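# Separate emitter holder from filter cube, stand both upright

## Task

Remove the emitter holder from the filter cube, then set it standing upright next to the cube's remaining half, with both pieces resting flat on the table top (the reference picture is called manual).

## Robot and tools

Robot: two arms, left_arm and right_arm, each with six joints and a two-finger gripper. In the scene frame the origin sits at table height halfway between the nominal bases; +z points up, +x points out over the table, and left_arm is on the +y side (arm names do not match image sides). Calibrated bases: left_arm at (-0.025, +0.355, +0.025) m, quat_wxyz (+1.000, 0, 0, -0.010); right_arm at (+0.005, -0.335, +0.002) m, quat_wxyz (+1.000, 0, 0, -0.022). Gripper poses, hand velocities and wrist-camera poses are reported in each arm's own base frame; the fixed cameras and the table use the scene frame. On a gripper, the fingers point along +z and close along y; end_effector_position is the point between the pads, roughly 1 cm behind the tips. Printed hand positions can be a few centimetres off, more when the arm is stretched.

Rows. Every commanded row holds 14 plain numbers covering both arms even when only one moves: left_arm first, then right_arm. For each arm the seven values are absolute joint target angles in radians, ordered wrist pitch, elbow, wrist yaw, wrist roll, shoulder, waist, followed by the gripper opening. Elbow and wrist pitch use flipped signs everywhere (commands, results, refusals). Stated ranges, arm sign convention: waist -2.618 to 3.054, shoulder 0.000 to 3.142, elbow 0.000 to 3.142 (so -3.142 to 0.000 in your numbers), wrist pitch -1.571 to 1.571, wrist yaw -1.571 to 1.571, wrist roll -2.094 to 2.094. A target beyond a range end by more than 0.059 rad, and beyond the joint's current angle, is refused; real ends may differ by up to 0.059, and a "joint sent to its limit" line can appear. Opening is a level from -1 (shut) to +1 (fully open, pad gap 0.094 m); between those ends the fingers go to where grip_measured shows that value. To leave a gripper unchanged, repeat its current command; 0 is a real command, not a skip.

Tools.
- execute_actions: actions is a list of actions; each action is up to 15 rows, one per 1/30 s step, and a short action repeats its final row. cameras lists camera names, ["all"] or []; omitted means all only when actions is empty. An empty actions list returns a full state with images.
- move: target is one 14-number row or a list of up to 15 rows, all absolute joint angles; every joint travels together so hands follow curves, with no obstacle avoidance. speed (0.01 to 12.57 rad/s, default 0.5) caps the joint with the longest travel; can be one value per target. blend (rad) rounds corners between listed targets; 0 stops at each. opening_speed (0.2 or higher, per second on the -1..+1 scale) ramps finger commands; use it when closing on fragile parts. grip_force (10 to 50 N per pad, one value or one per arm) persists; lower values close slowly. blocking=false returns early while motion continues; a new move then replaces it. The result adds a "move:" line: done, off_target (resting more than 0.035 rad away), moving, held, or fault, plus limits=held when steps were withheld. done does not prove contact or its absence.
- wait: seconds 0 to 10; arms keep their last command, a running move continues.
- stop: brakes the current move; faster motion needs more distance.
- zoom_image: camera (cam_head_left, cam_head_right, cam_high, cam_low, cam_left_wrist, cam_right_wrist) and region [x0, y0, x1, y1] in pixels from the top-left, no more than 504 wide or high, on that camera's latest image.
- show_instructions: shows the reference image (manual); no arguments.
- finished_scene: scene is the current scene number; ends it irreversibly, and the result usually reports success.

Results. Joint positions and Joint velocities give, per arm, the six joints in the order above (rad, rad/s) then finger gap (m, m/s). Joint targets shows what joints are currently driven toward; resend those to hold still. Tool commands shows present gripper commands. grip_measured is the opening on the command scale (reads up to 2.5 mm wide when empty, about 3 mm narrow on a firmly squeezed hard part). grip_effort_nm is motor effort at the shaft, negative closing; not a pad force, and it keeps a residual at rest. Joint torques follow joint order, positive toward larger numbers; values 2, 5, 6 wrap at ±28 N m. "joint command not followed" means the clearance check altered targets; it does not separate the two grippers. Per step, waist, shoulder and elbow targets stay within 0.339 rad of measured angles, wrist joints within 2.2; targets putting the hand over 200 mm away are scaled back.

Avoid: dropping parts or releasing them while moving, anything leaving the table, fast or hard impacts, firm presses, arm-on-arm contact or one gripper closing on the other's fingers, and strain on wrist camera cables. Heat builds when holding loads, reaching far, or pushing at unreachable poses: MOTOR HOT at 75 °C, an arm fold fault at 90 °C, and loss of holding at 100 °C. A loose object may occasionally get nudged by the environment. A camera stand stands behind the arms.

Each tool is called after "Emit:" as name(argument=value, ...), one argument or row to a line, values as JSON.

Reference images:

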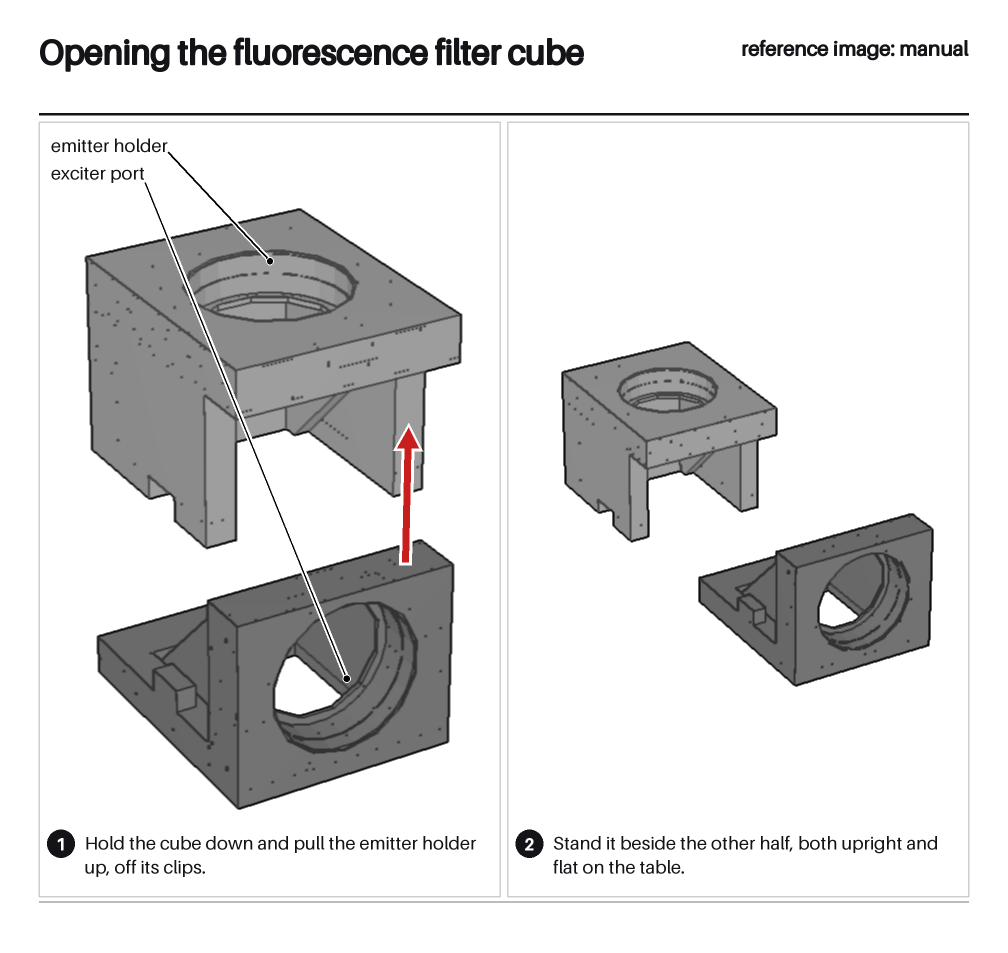

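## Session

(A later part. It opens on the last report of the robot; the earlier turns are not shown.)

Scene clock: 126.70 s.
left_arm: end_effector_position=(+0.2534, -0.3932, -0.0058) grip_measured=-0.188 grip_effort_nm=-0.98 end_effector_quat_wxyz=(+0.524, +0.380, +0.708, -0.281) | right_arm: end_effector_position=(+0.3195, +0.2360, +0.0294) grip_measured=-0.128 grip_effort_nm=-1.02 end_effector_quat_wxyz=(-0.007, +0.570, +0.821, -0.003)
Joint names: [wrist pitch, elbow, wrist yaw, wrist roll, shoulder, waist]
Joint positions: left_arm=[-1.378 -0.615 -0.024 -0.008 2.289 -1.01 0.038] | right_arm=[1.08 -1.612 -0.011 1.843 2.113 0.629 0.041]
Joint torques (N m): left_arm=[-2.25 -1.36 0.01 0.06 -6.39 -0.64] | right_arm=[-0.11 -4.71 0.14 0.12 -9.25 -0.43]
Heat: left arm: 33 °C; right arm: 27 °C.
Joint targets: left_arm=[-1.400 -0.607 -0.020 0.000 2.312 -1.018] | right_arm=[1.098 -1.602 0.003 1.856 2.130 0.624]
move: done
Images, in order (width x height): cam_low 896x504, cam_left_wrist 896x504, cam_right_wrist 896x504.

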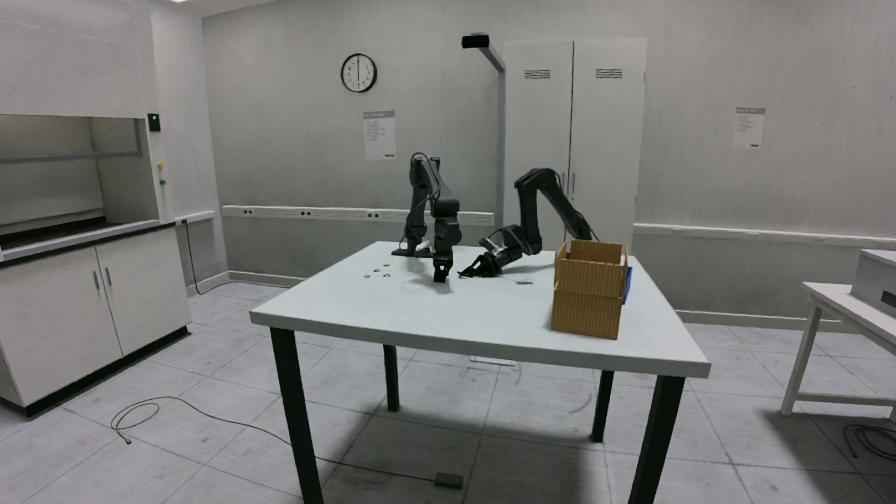

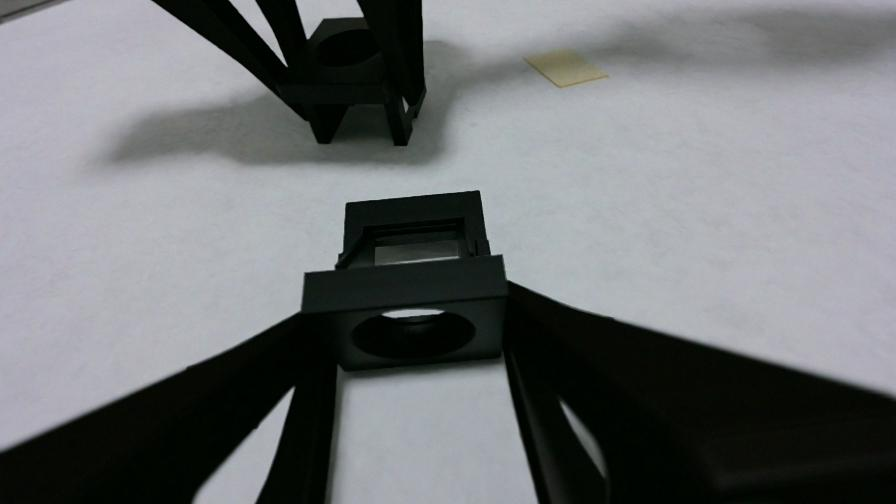

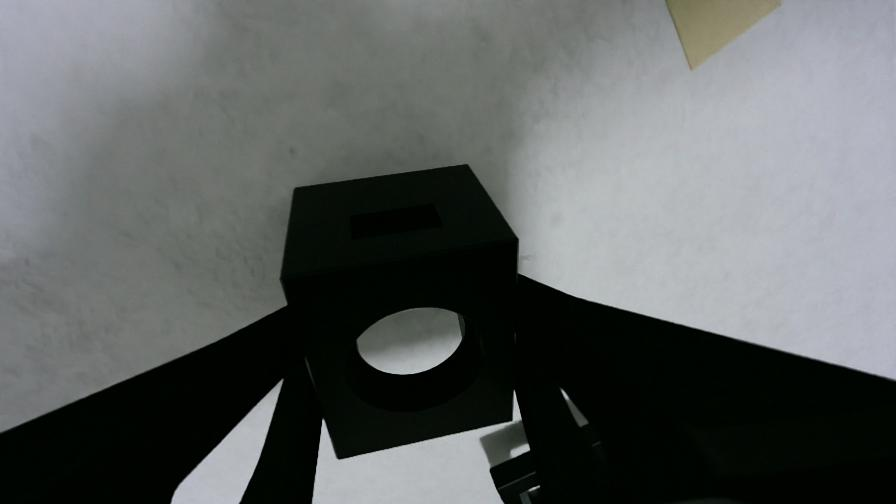

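Emit:
move(
  target=[-1.40,-0.607,-0.02,0,2.3125,-1.018,-0.35,1.089,-1.592,0.003,1.856,2.13,0.624,-0.3],
  speed=0.1,
  cameras=["cam_left_wrist","cam_low"],
)

Scene clock: 130.47 s.
left_arm: end_effector_position=(+0.2534, -0.3932, -0.0058) grip_measured=-0.188 grip_effort_nm=-0.98 end_effector_quat_wxyz=(+0.524, +0.380, +0.708, -0.281) | right_arm: end_effector_position=(+0.3196, +0.2361, +0.0289) grip_measured=-0.128 grip_effort_nm=-1.02 end_effector_quat_wxyz=(-0.007, +0.570, +0.821, -0.002)
Joint names: [wrist pitch, elbow, wrist yaw, wrist roll, shoulder, waist]
Joint positions: left_arm=[-1.378 -0.615 -0.024 -0.008 2.289 -1.01 0.038] | right_arm=[1.077 -1.61 -0.011 1.843 2.113 0.629 0.041]
Joint torques (N m): left_arm=[-2.24 -1.37 0.01 0.08 -6.42 -0.61] | right_arm=[-0.14 -4.07 0.14 0.12 -9.25 -0.46]
Heat: left arm: 33 °C; right arm: 27 °C.
Joint targets: left_arm=[-1.400 -0.607 -0.020 0.000 2.312 -1.018] | right_arm=[1.089 -1.592 0.003 1.856 2.130 0.624]
move: done
Images, in order (width x height): cam_low 896x504, cam_left_wrist 896x504.

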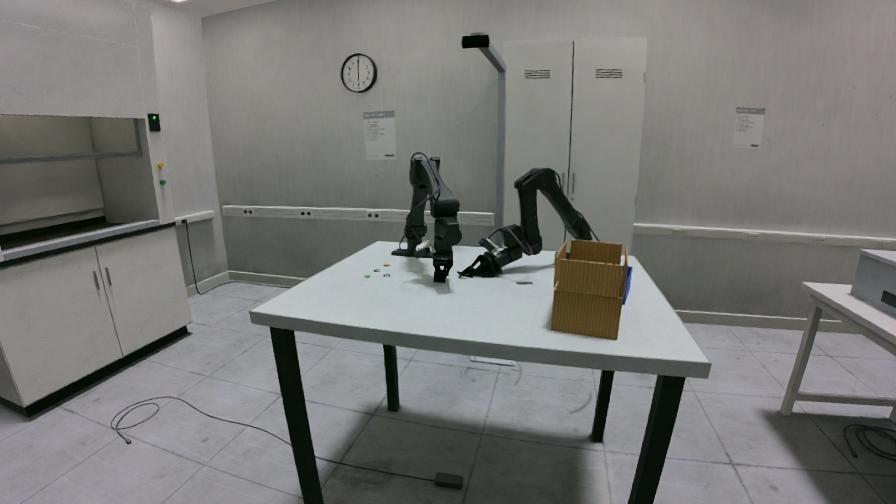

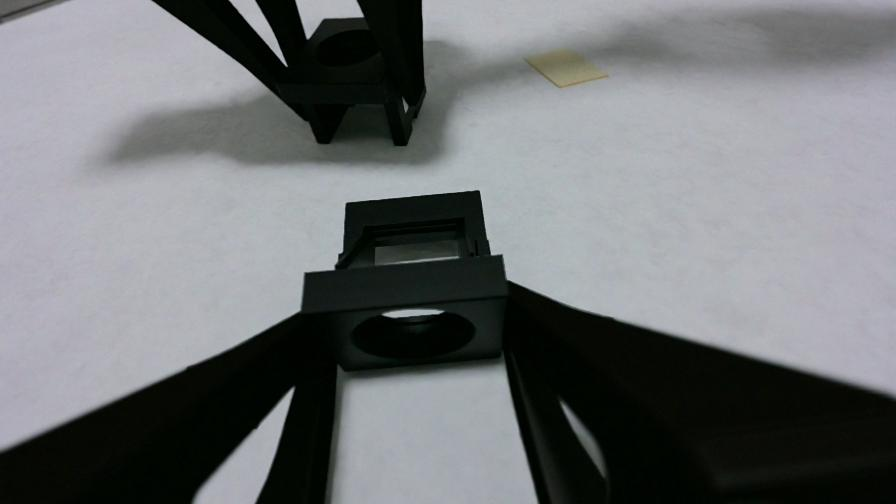

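Emit:
move(
  target=[-1.40,-0.607,-0.02,0,2.3125,-1.018,-0.35,1.081,-1.583,0.003,1.856,2.13,0.624,-0.3],
  speed=0.1,
)

Emit:
zoom_image(
  camera="cam_left_wrist",
  region=[200, 0, 560, 200],
)

Scene clock: 131.80 s.
left_arm: end_effector_position=(+0.2534, -0.3932, -0.0058) grip_measured=-0.188 grip_effort_nm=-0.98 end_effector_quat_wxyz=(+0.524, +0.380, +0.708, -0.281) | right_arm: end_effector_position=(+0.3196, +0.2361, +0.0283) grip_measured=-0.128 grip_effort_nm=-1.02 end_effector_quat_wxyz=(-0.006, +0.570, +0.821, -0.002)
Joint names: [wrist pitch, elbow, wrist yaw, wrist roll, shoulder, waist]
Joint positions: left_arm=[-1.378 -0.615 -0.024 -0.008 2.289 -1.01 0.038] | right_arm=[1.074 -1.608 -0.011 1.843 2.113 0.629 0.041]
Joint torques (N m): left_arm=[-2.24 -1.39 0.01 0.08 -6.34 -0.61] | right_arm=[-0.21 -3.48 0.13 0.12 -9.26 -0.44]
Heat: left arm: 33 °C; right arm: 27 °C.
Joint targets: left_arm=[-1.400 -0.607 -0.020 0.000 2.312 -1.018] | right_arm=[1.081 -1.583 0.003 1.856 2.130 0.624]
move: done

Scaled by 1.400 from the camera's 896x504 image, which has a finer 1280x720 frame.
This view is cut from an older image: the scene may have changed since it was taken.

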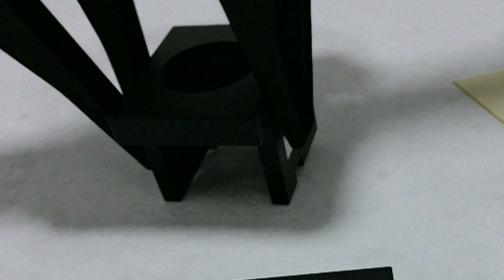

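Emit:
move(
  target=[-1.40,-0.607,-0.02,0,2.3125,-1.018,-0.35,1.089,-1.592,0.003,1.856,2.13,0.624,0.35],
  speed=0.1,
  opening_speed=0.6,
  cameras=["cam_left_wrist","cam_right_wrist"],
)

Emit:
zoom_image(
  camera="cam_left_wrist",
  region=[200, 0, 600, 400],
)

Scene clock: 134.67 s.
left_arm: end_effector_position=(+0.2534, -0.3932, -0.0058) grip_measured=-0.188 grip_effort_nm=-0.98 end_effector_quat_wxyz=(+0.524, +0.380, +0.708, -0.281) | right_arm: end_effector_position=(+0.3190, +0.2352, +0.0271) grip_measured=+0.347 grip_effort_nm=0.15 end_effector_quat_wxyz=(-0.006, +0.571, +0.821, -0.004)
Joint names: [wrist pitch, elbow, wrist yaw, wrist roll, shoulder, waist]
Joint positions: left_arm=[-1.378 -0.615 -0.024 -0.008 2.289 -1.01 0.038] | right_arm=[1.072 -1.603 -0.009 1.844 2.113 0.629 0.063]
Joint torques (N m): left_arm=[-2.23 -1.36 0 0.06 -6.37 -0.66] | right_arm=[-0.09 -4.7 0.11 0.11 -9.2 -0.43]
Heat: left arm: 33 °C; right arm: 28 °C.
Joint targets: left_arm=[-1.400 -0.607 -0.020 0.000 2.312 -1.018] | right_arm=[1.089 -1.592 0.003 1.856 2.130 0.624]
move: done
Images, in order (width x height): cam_left_wrist 896x504, cam_right_wrist 896x504.

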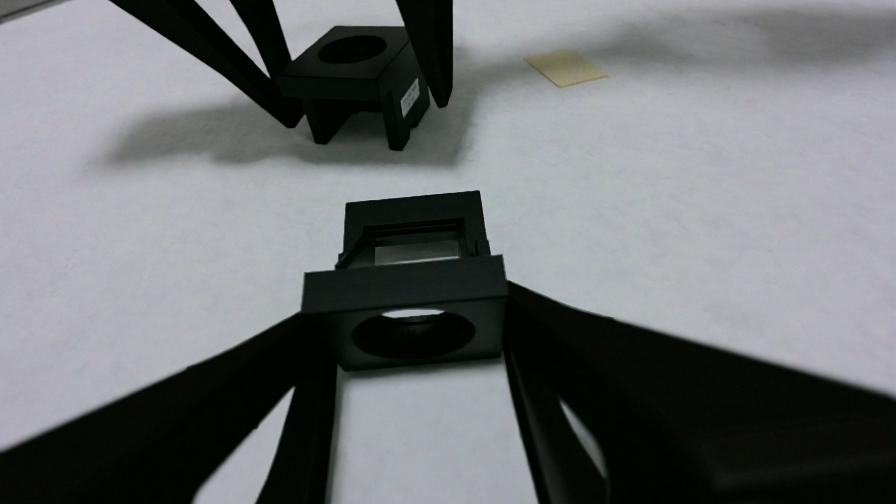

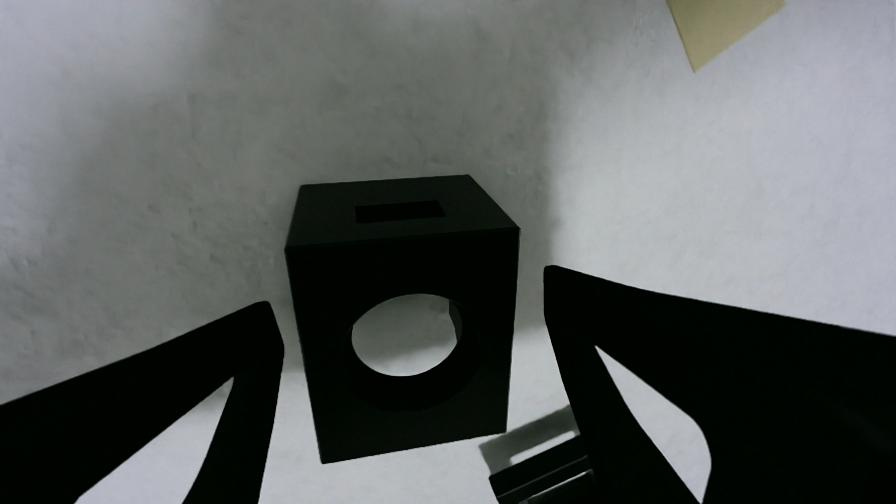

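Scaled by 1.260 from the camera's 896x504 image, which has a finer 1280x720 frame.

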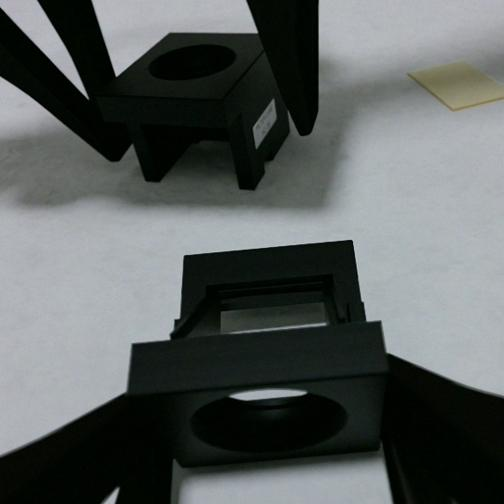

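Emit:
move(
  target=[
    [-1.30,-0.626,-0.02,0,2.268,-1.018,-0.35,1.182,-1.688,0.003,1.856,2.13,0.624,0.35],
    [-1.195,-0.644,-0.02,0,2.224,-1.018,-0.35,1.438,-1.94,0.003,1.856,2.107,0.624,0.35],
  ],
  speed=0.25,
  blend=0.03,
  cameras=["cam_left_wrist","cam_right_wrist"],
)

Emit:
zoom_image(
  camera="cam_left_wrist",
  region=[200, 0, 600, 400],
)

Scene clock: 139.83 s.
left_arm: end_effector_position=(+0.2552, -0.3965, -0.0066) grip_measured=-0.188 grip_effort_nm=-0.98 end_effector_quat_wxyz=(+0.507, +0.387, +0.721, -0.272) | right_arm: end_effector_position=(+0.3244, +0.2391, +0.1059) grip_measured=+0.347 grip_effort_nm=0.15 end_effector_quat_wxyz=(-0.007, +0.571, +0.821, -0.008)
Joint names: [wrist pitch, elbow, wrist yaw, wrist roll, shoulder, waist]
Joint positions: left_arm=[-1.26 -0.637 -0.023 -0.008 2.242 -1.01 0.038] | right_arm=[1.396 -1.918 -0.009 1.844 2.113 0.629 0.063]
Joint torques (N m): left_arm=[-1.34 -2.84 0.01 0.07 -9.37 -0.61] | right_arm=[0.16 -7.99 0.11 0.1 -11.25 -0.39]
Heat: left arm: 33 °C; right arm: 28 °C.
Joint targets: left_arm=[-1.195 -0.644 -0.020 0.000 2.224 -1.018] | right_arm=[1.438 -1.940 0.003 1.856 2.107 0.624]
move: off_target (left_arm, right_arm); left_arm: the wrist pitch is farthest, 0.065 rad from its target; right_arm: the wrist pitch is farthest, 0.042 rad from its target
Images, in order (width x height): cam_left_wrist 896x504, cam_right_wrist 896x504.

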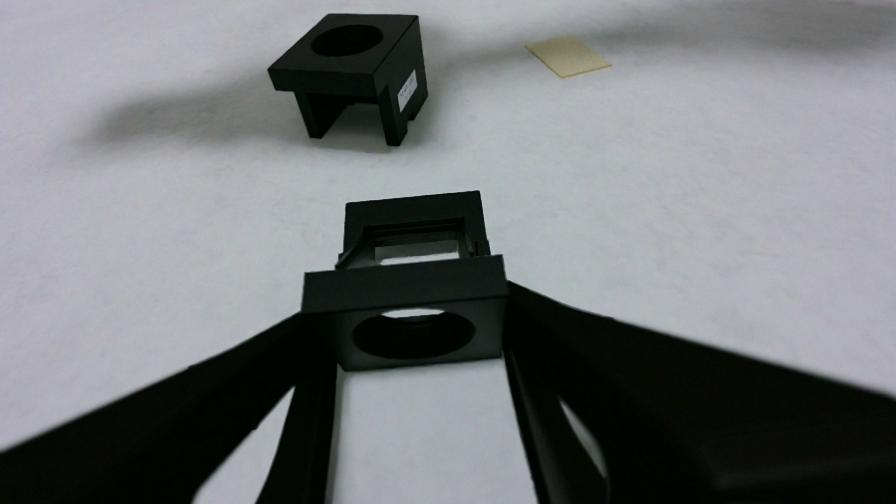

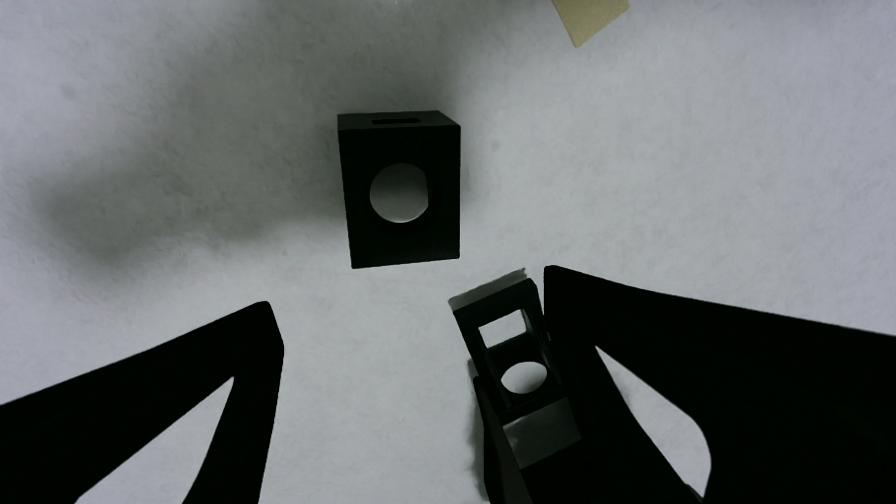

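Scaled by 1.260 from the camera's 896x504 image, which has a finer 1280x720 frame.

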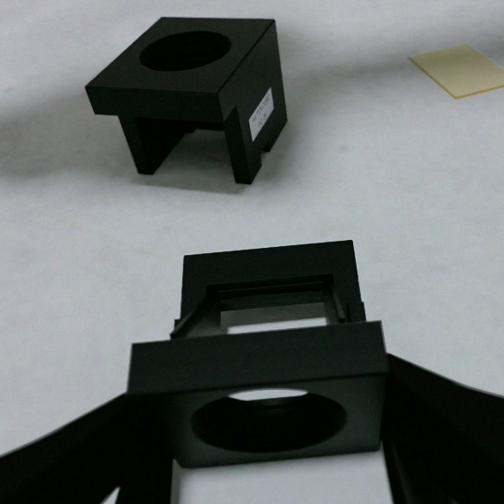

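Emit:
zoom_image(
  camera="cam_right_wrist",
  region=[400, 230, 640, 500],
)

Emit:
zoom_image(
  camera="cam_left_wrist",
  region=[290, 170, 530, 390],
)

Scaled by 1.867 from the camera's 896x504 image, which has a finer 1280x720 frame.

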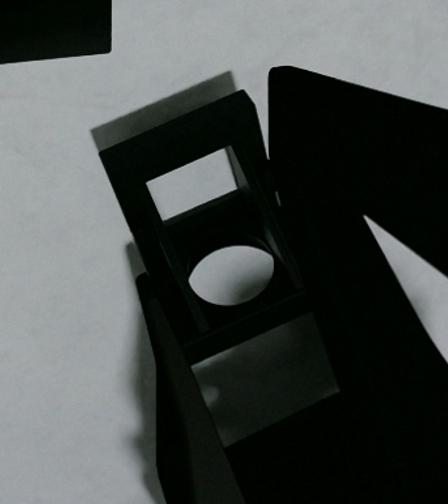

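Scaled by 2.100 from the camera's 896x504 image, which has a finer 1280x720 frame.

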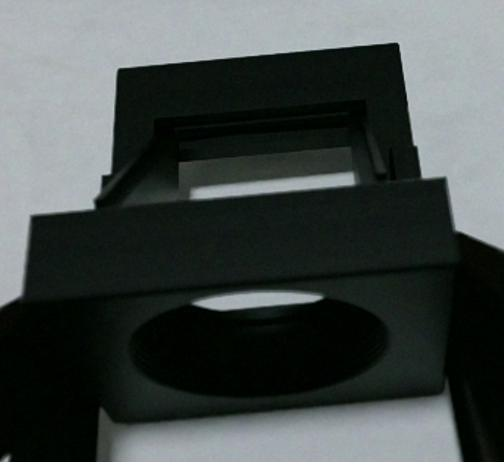

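Emit:
move(
  target=[-1.03,-0.667,-0.02,0,2.149,-1.018,-0.35,1.438,-1.94,0.003,1.856,2.107,0.624,0.35],
  speed=0.2,
  cameras=["cam_right_wrist"],
)

Emit:
zoom_image(
  camera="cam_right_wrist",
  region=[400, 230, 640, 500],
)

Scene clock: 142.40 s.
left_arm: end_effector_position=(+0.2559, -0.3976, -0.0063) grip_measured=-0.188 grip_effort_nm=-0.98 end_effector_quat_wxyz=(+0.480, +0.397, +0.739, -0.257) | right_arm: end_effector_position=(+0.3243, +0.2390, +0.1059) grip_measured=+0.347 grip_effort_nm=0.14 end_effector_quat_wxyz=(-0.007, +0.571, +0.821, -0.008)
Joint names: [wrist pitch, elbow, wrist yaw, wrist roll, shoulder, waist]
Joint positions: left_arm=[-1.09 -0.661 -0.022 -0.008 2.17 -1.01 0.038] | right_arm=[1.397 -1.918 -0.009 1.844 2.113 0.629 0.063]
Joint torques (N m): left_arm=[-1.34 -3.17 0.01 0.06 -9.59 -0.62] | right_arm=[0.16 -8.03 0.13 0.1 -11.22 -0.43]
Heat: left arm: 33 °C; right arm: 28 °C.
Joint targets: left_arm=[-1.030 -0.667 -0.020 0.000 2.149 -1.018] | right_arm=[1.438 -1.940 0.003 1.856 2.107 0.624]
move: off_target (left_arm, right_arm); left_arm: the wrist pitch is farthest, 0.060 rad from its target; right_arm: the wrist pitch is farthest, 0.041 rad from its target
Images, in order (width x height): cam_right_wrist 896x504.

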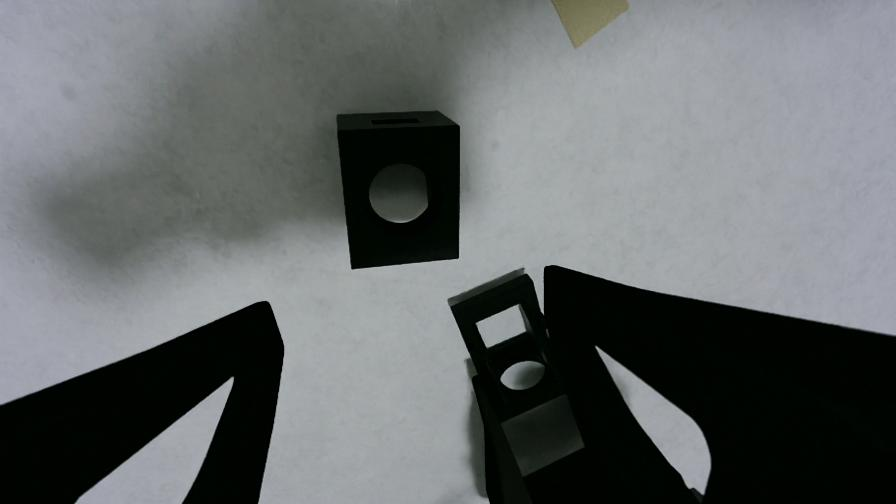

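Scaled by 1.867 from the camera's 896x504 image, which has a finer 1280x720 frame.

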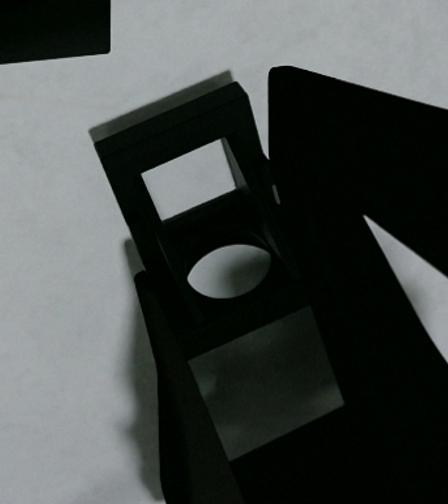

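Emit:
move(
  target=[-0.845,-0.708,-0.02,0,2.085,-1.018,-0.35,1.438,-1.94,0.003,1.856,2.107,0.624,0.35],
  speed=0.2,
  cameras=["cam_right_wrist"],
)

Emit:
zoom_image(
  camera="cam_right_wrist",
  region=[400, 230, 640, 500],
)

Scene clock: 144.27 s.
left_arm: end_effector_position=(+0.2567, -0.3989, -0.0060) grip_measured=-0.188 grip_effort_nm=-0.98 end_effector_quat_wxyz=(+0.450, +0.408, +0.757, -0.240) | right_arm: end_effector_position=(+0.3243, +0.2390, +0.1059) grip_measured=+0.347 grip_effort_nm=0.15 end_effector_quat_wxyz=(-0.007, +0.571, +0.821, -0.008)
Joint names: [wrist pitch, elbow, wrist yaw, wrist roll, shoulder, waist]
Joint positions: left_arm=[-0.905 -0.701 -0.022 -0.008 2.106 -1.01 0.038] | right_arm=[1.397 -1.918 -0.009 1.844 2.113 0.629 0.063]
Joint torques (N m): left_arm=[-1.34 -3.7 0 0.05 -9.47 -0.62] | right_arm=[0.16 -8.01 0.12 0.11 -11.22 -0.55]
Heat: left arm: 32 °C; right arm: 28 °C.
Joint targets: left_arm=[-0.845 -0.708 -0.020 0.000 2.085 -1.018] | right_arm=[1.438 -1.940 0.003 1.856 2.107 0.624]
move: off_target (left_arm, right_arm); left_arm: the wrist pitch is farthest, 0.060 rad from its target; right_arm: the wrist pitch is farthest, 0.041 rad from its target
Images, in order (width x height): cam_right_wrist 896x504.

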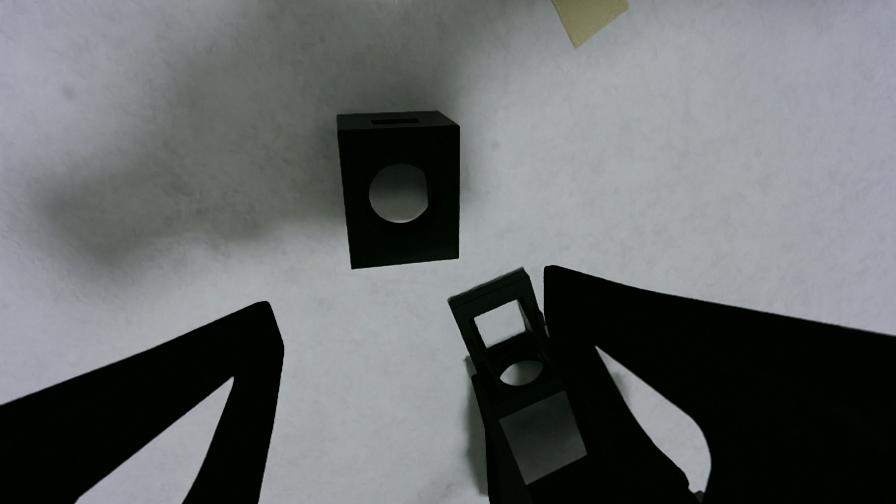

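Scaled by 1.867 from the camera's 896x504 image, which has a finer 1280x720 frame.

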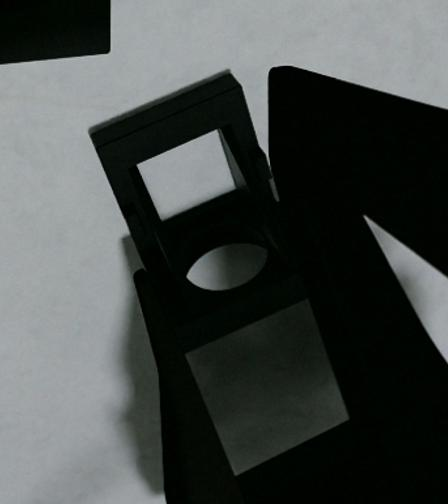

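Emit:
move(
  target=[-0.763,-0.730,-0.02,0,2.061,-1.018,-0.35,1.438,-1.94,0.003,1.856,2.107,0.624,0.35],
  speed=0.15,
  cameras=["cam_right_wrist","cam_left_wrist"],
)

Emit:
zoom_image(
  camera="cam_right_wrist",
  region=[400, 230, 640, 500],
)

Scene clock: 145.93 s.
left_arm: end_effector_position=(+0.2569, -0.3993, -0.0054) grip_measured=-0.188 grip_effort_nm=-0.98 end_effector_quat_wxyz=(+0.438, +0.412, +0.764, -0.233) | right_arm: end_effector_position=(+0.3243, +0.2390, +0.1059) grip_measured=+0.347 grip_effort_nm=0.15 end_effector_quat_wxyz=(-0.007, +0.571, +0.821, -0.008)
Joint names: [wrist pitch, elbow, wrist yaw, wrist roll, shoulder, waist]
Joint positions: left_arm=[-0.826 -0.721 -0.022 -0.008 2.081 -1.01 0.038] | right_arm=[1.397 -1.918 -0.009 1.844 2.113 0.629 0.063]
Joint torques (N m): left_arm=[-1.18 -4 0 0.06 -9.4 -0.61] | right_arm=[0.14 -8.02 0.14 0.1 -11.26 -0.5]
Heat: left arm: 32 °C; right arm: 28 °C.
Joint targets: left_arm=[-0.763 -0.730 -0.020 0.000 2.061 -1.018] | right_arm=[1.438 -1.940 0.003 1.856 2.107 0.624]
move: off_target (left_arm, right_arm); left_arm: the wrist pitch is farthest, 0.063 rad from its target; right_arm: the wrist pitch is farthest, 0.041 rad from its target
Images, in order (width x height): cam_left_wrist 896x504, cam_right_wrist 896x504.

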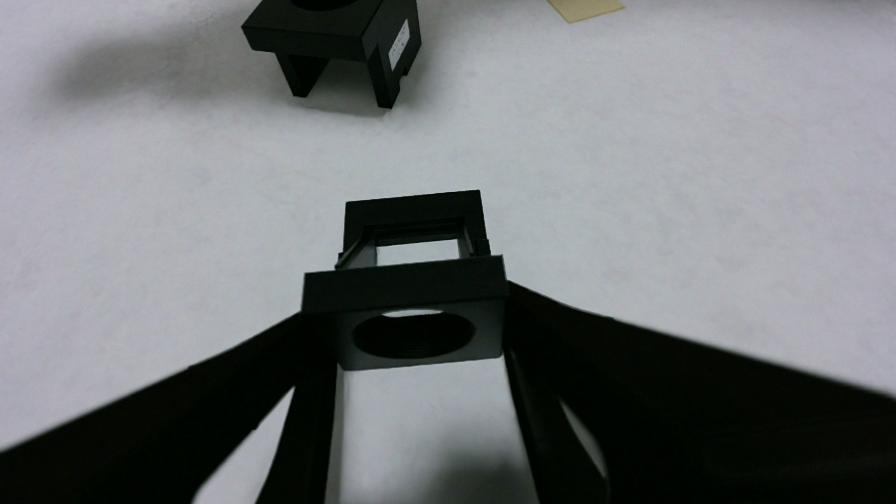

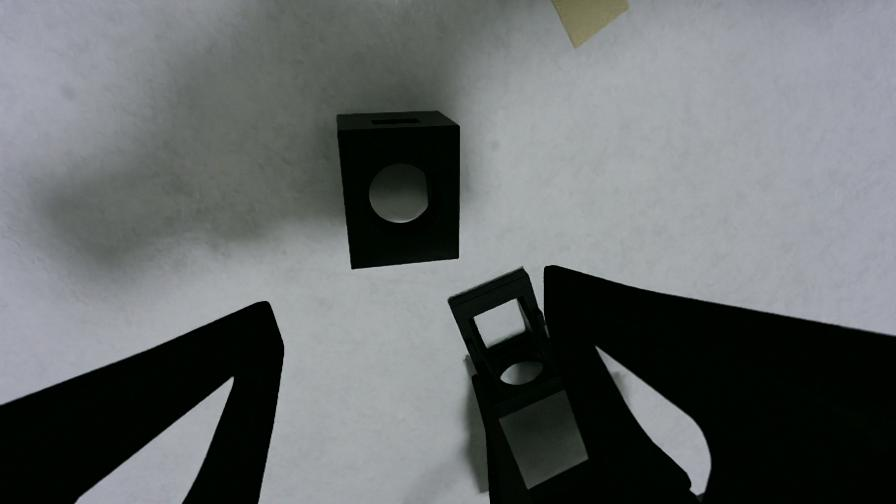

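Scaled by 1.867 from the camera's 896x504 image, which has a finer 1280x720 frame.

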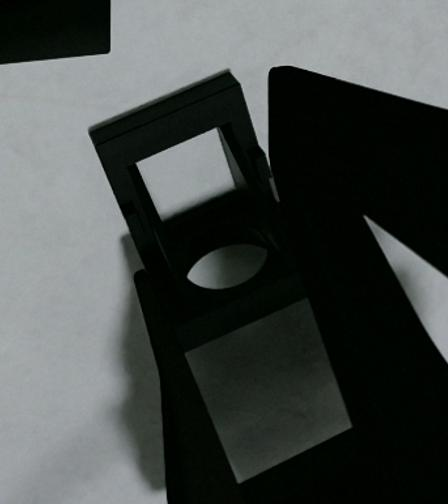

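Emit:
move(
  target=[-0.763,-0.730,-0.02,0,2.061,-1.018,0.25,1.438,-1.94,0.003,1.856,2.107,0.624,0.35],
  speed=0.15,
  opening_speed=0.5,
  cameras=["cam_right_wrist","cam_left_wrist"],
)

Emit:
zoom_image(
  camera="cam_right_wrist",
  region=[400, 230, 640, 500],
)

Scene clock: 147.67 s.
left_arm: end_effector_position=(+0.2555, -0.3970, -0.0098) grip_measured=+0.248 grip_effort_nm=0.14 end_effector_quat_wxyz=(+0.430, +0.415, +0.769, -0.228) | right_arm: end_effector_position=(+0.3243, +0.2390, +0.1059) grip_measured=+0.347 grip_effort_nm=0.14 end_effector_quat_wxyz=(-0.007, +0.571, +0.821, -0.008)
Joint names: [wrist pitch, elbow, wrist yaw, wrist roll, shoulder, waist]
Joint positions: left_arm=[-0.806 -0.721 -0.022 -0.007 2.081 -1.01 0.059] | right_arm=[1.397 -1.918 -0.009 1.844 2.113 0.629 0.063]
Joint torques (N m): left_arm=[-1.45 -3.93 0 0.07 -9.51 -0.62] | right_arm=[0.15 -8.01 0.12 0.1 -11.22 -0.46]
Heat: left arm: 32 °C; right arm: 29 °C.
Joint targets: left_arm=[-0.763 -0.730 -0.020 0.000 2.061 -1.018] | right_arm=[1.438 -1.940 0.003 1.856 2.107 0.624]
move: off_target (left_arm, right_arm); left_arm: the wrist pitch is farthest, 0.043 rad from its target; right_arm: the wrist pitch is farthest, 0.041 rad from its target
Images, in order (width x height): cam_left_wrist 896x504, cam_right_wrist 896x504.

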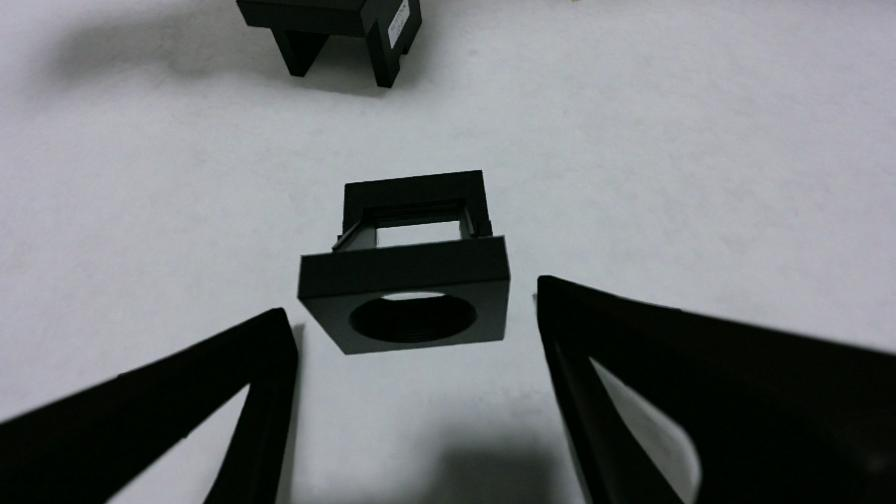

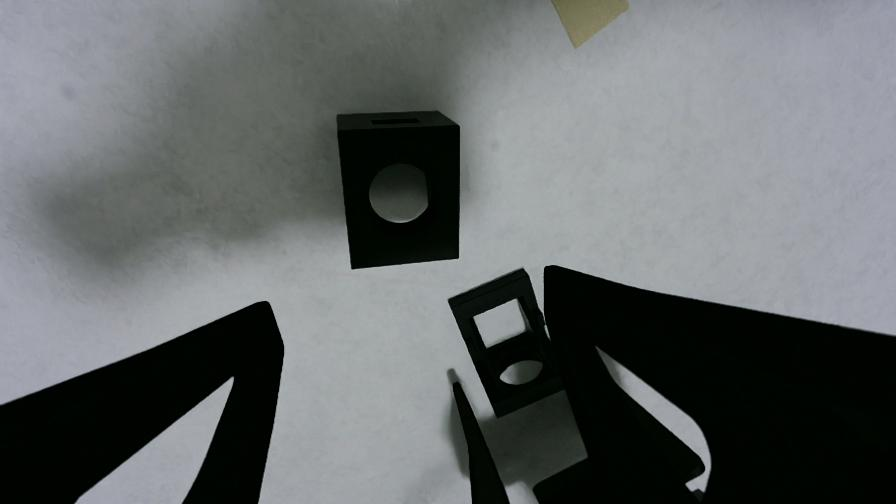

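Scaled by 1.867 from the camera's 896x504 image, which has a finer 1280x720 frame.

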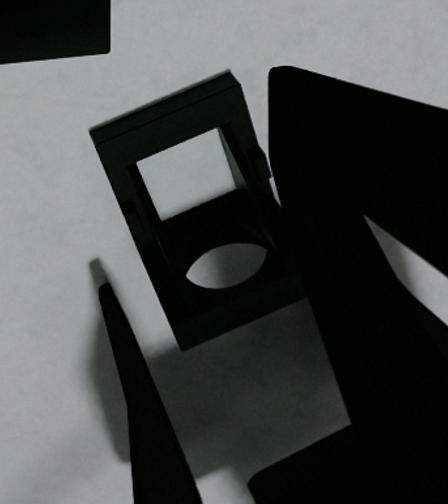

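Emit:
move(
  target=[
    [-1.1,-0.6,-0.02,0,2.12,-1.018,0.25,1.438,-1.94,0.003,1.856,2.107,0.624,0.35],
    [-1.39,-0.40,-0.01,0,2.13,-1.018,0.25,1.438,-1.94,0.003,1.856,2.107,0.624,0.35],
  ],
  speed=0.45,
  blend=0.1,
  cameras=["cam_right_wrist","cam_left_wrist"],
)

Scene clock: 150.57 s.
left_arm: end_effector_position=(+0.2261, -0.3530, +0.0122) grip_measured=+0.249 grip_effort_nm=0.14 end_effector_quat_wxyz=(+0.509, +0.388, +0.716, -0.277) | right_arm: end_effector_position=(+0.3243, +0.2390, +0.1059) grip_measured=+0.347 grip_effort_nm=0.15 end_effector_quat_wxyz=(-0.007, +0.571, +0.821, -0.008)
Joint names: [wrist pitch, elbow, wrist yaw, wrist roll, shoulder, waist]
Joint positions: left_arm=[-1.371 -0.406 -0.014 -0.007 2.11 -1.01 0.059] | right_arm=[1.397 -1.918 -0.009 1.844 2.113 0.629 0.063]
Joint torques (N m): left_arm=[-2.17 -1.36 0.03 0.05 -5.23 -0.59] | right_arm=[0.17 -7.97 0.13 0.1 -11.34 -0.46]
Heat: left arm: 32 °C; right arm: 29 °C.
Joint targets: left_arm=[-1.390 -0.400 -0.010 0.000 2.130 -1.018] | right_arm=[1.438 -1.940 0.003 1.856 2.107 0.624]
move: off_target (right_arm); right_arm: the wrist pitch is farthest, 0.041 rad from its target
Images, in order (width x height): cam_left_wrist 896x504, cam_right_wrist 896x504.

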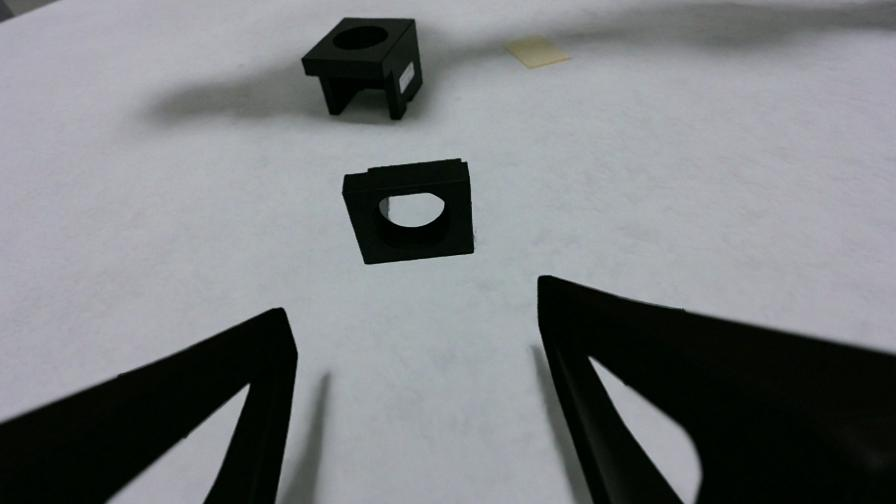

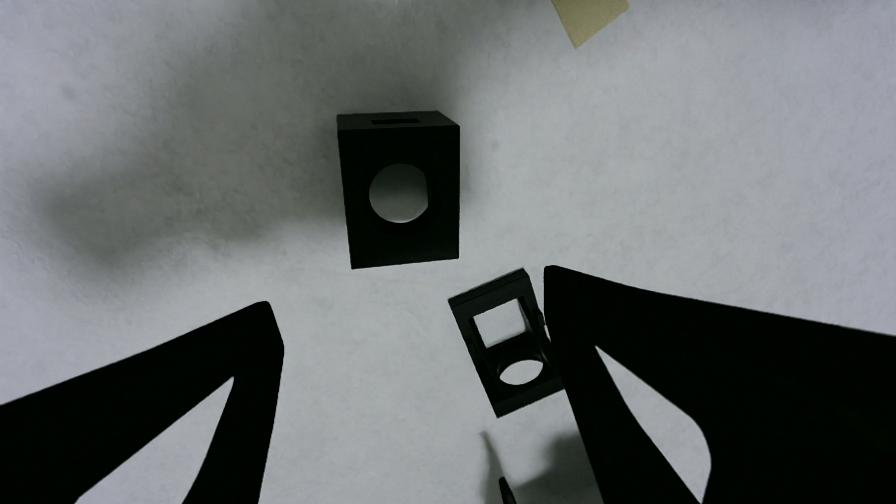

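Both stand flat and clear. Finish.

Emit:
finished_scene(
  scene=1,
)

The scene is finished: the task was done.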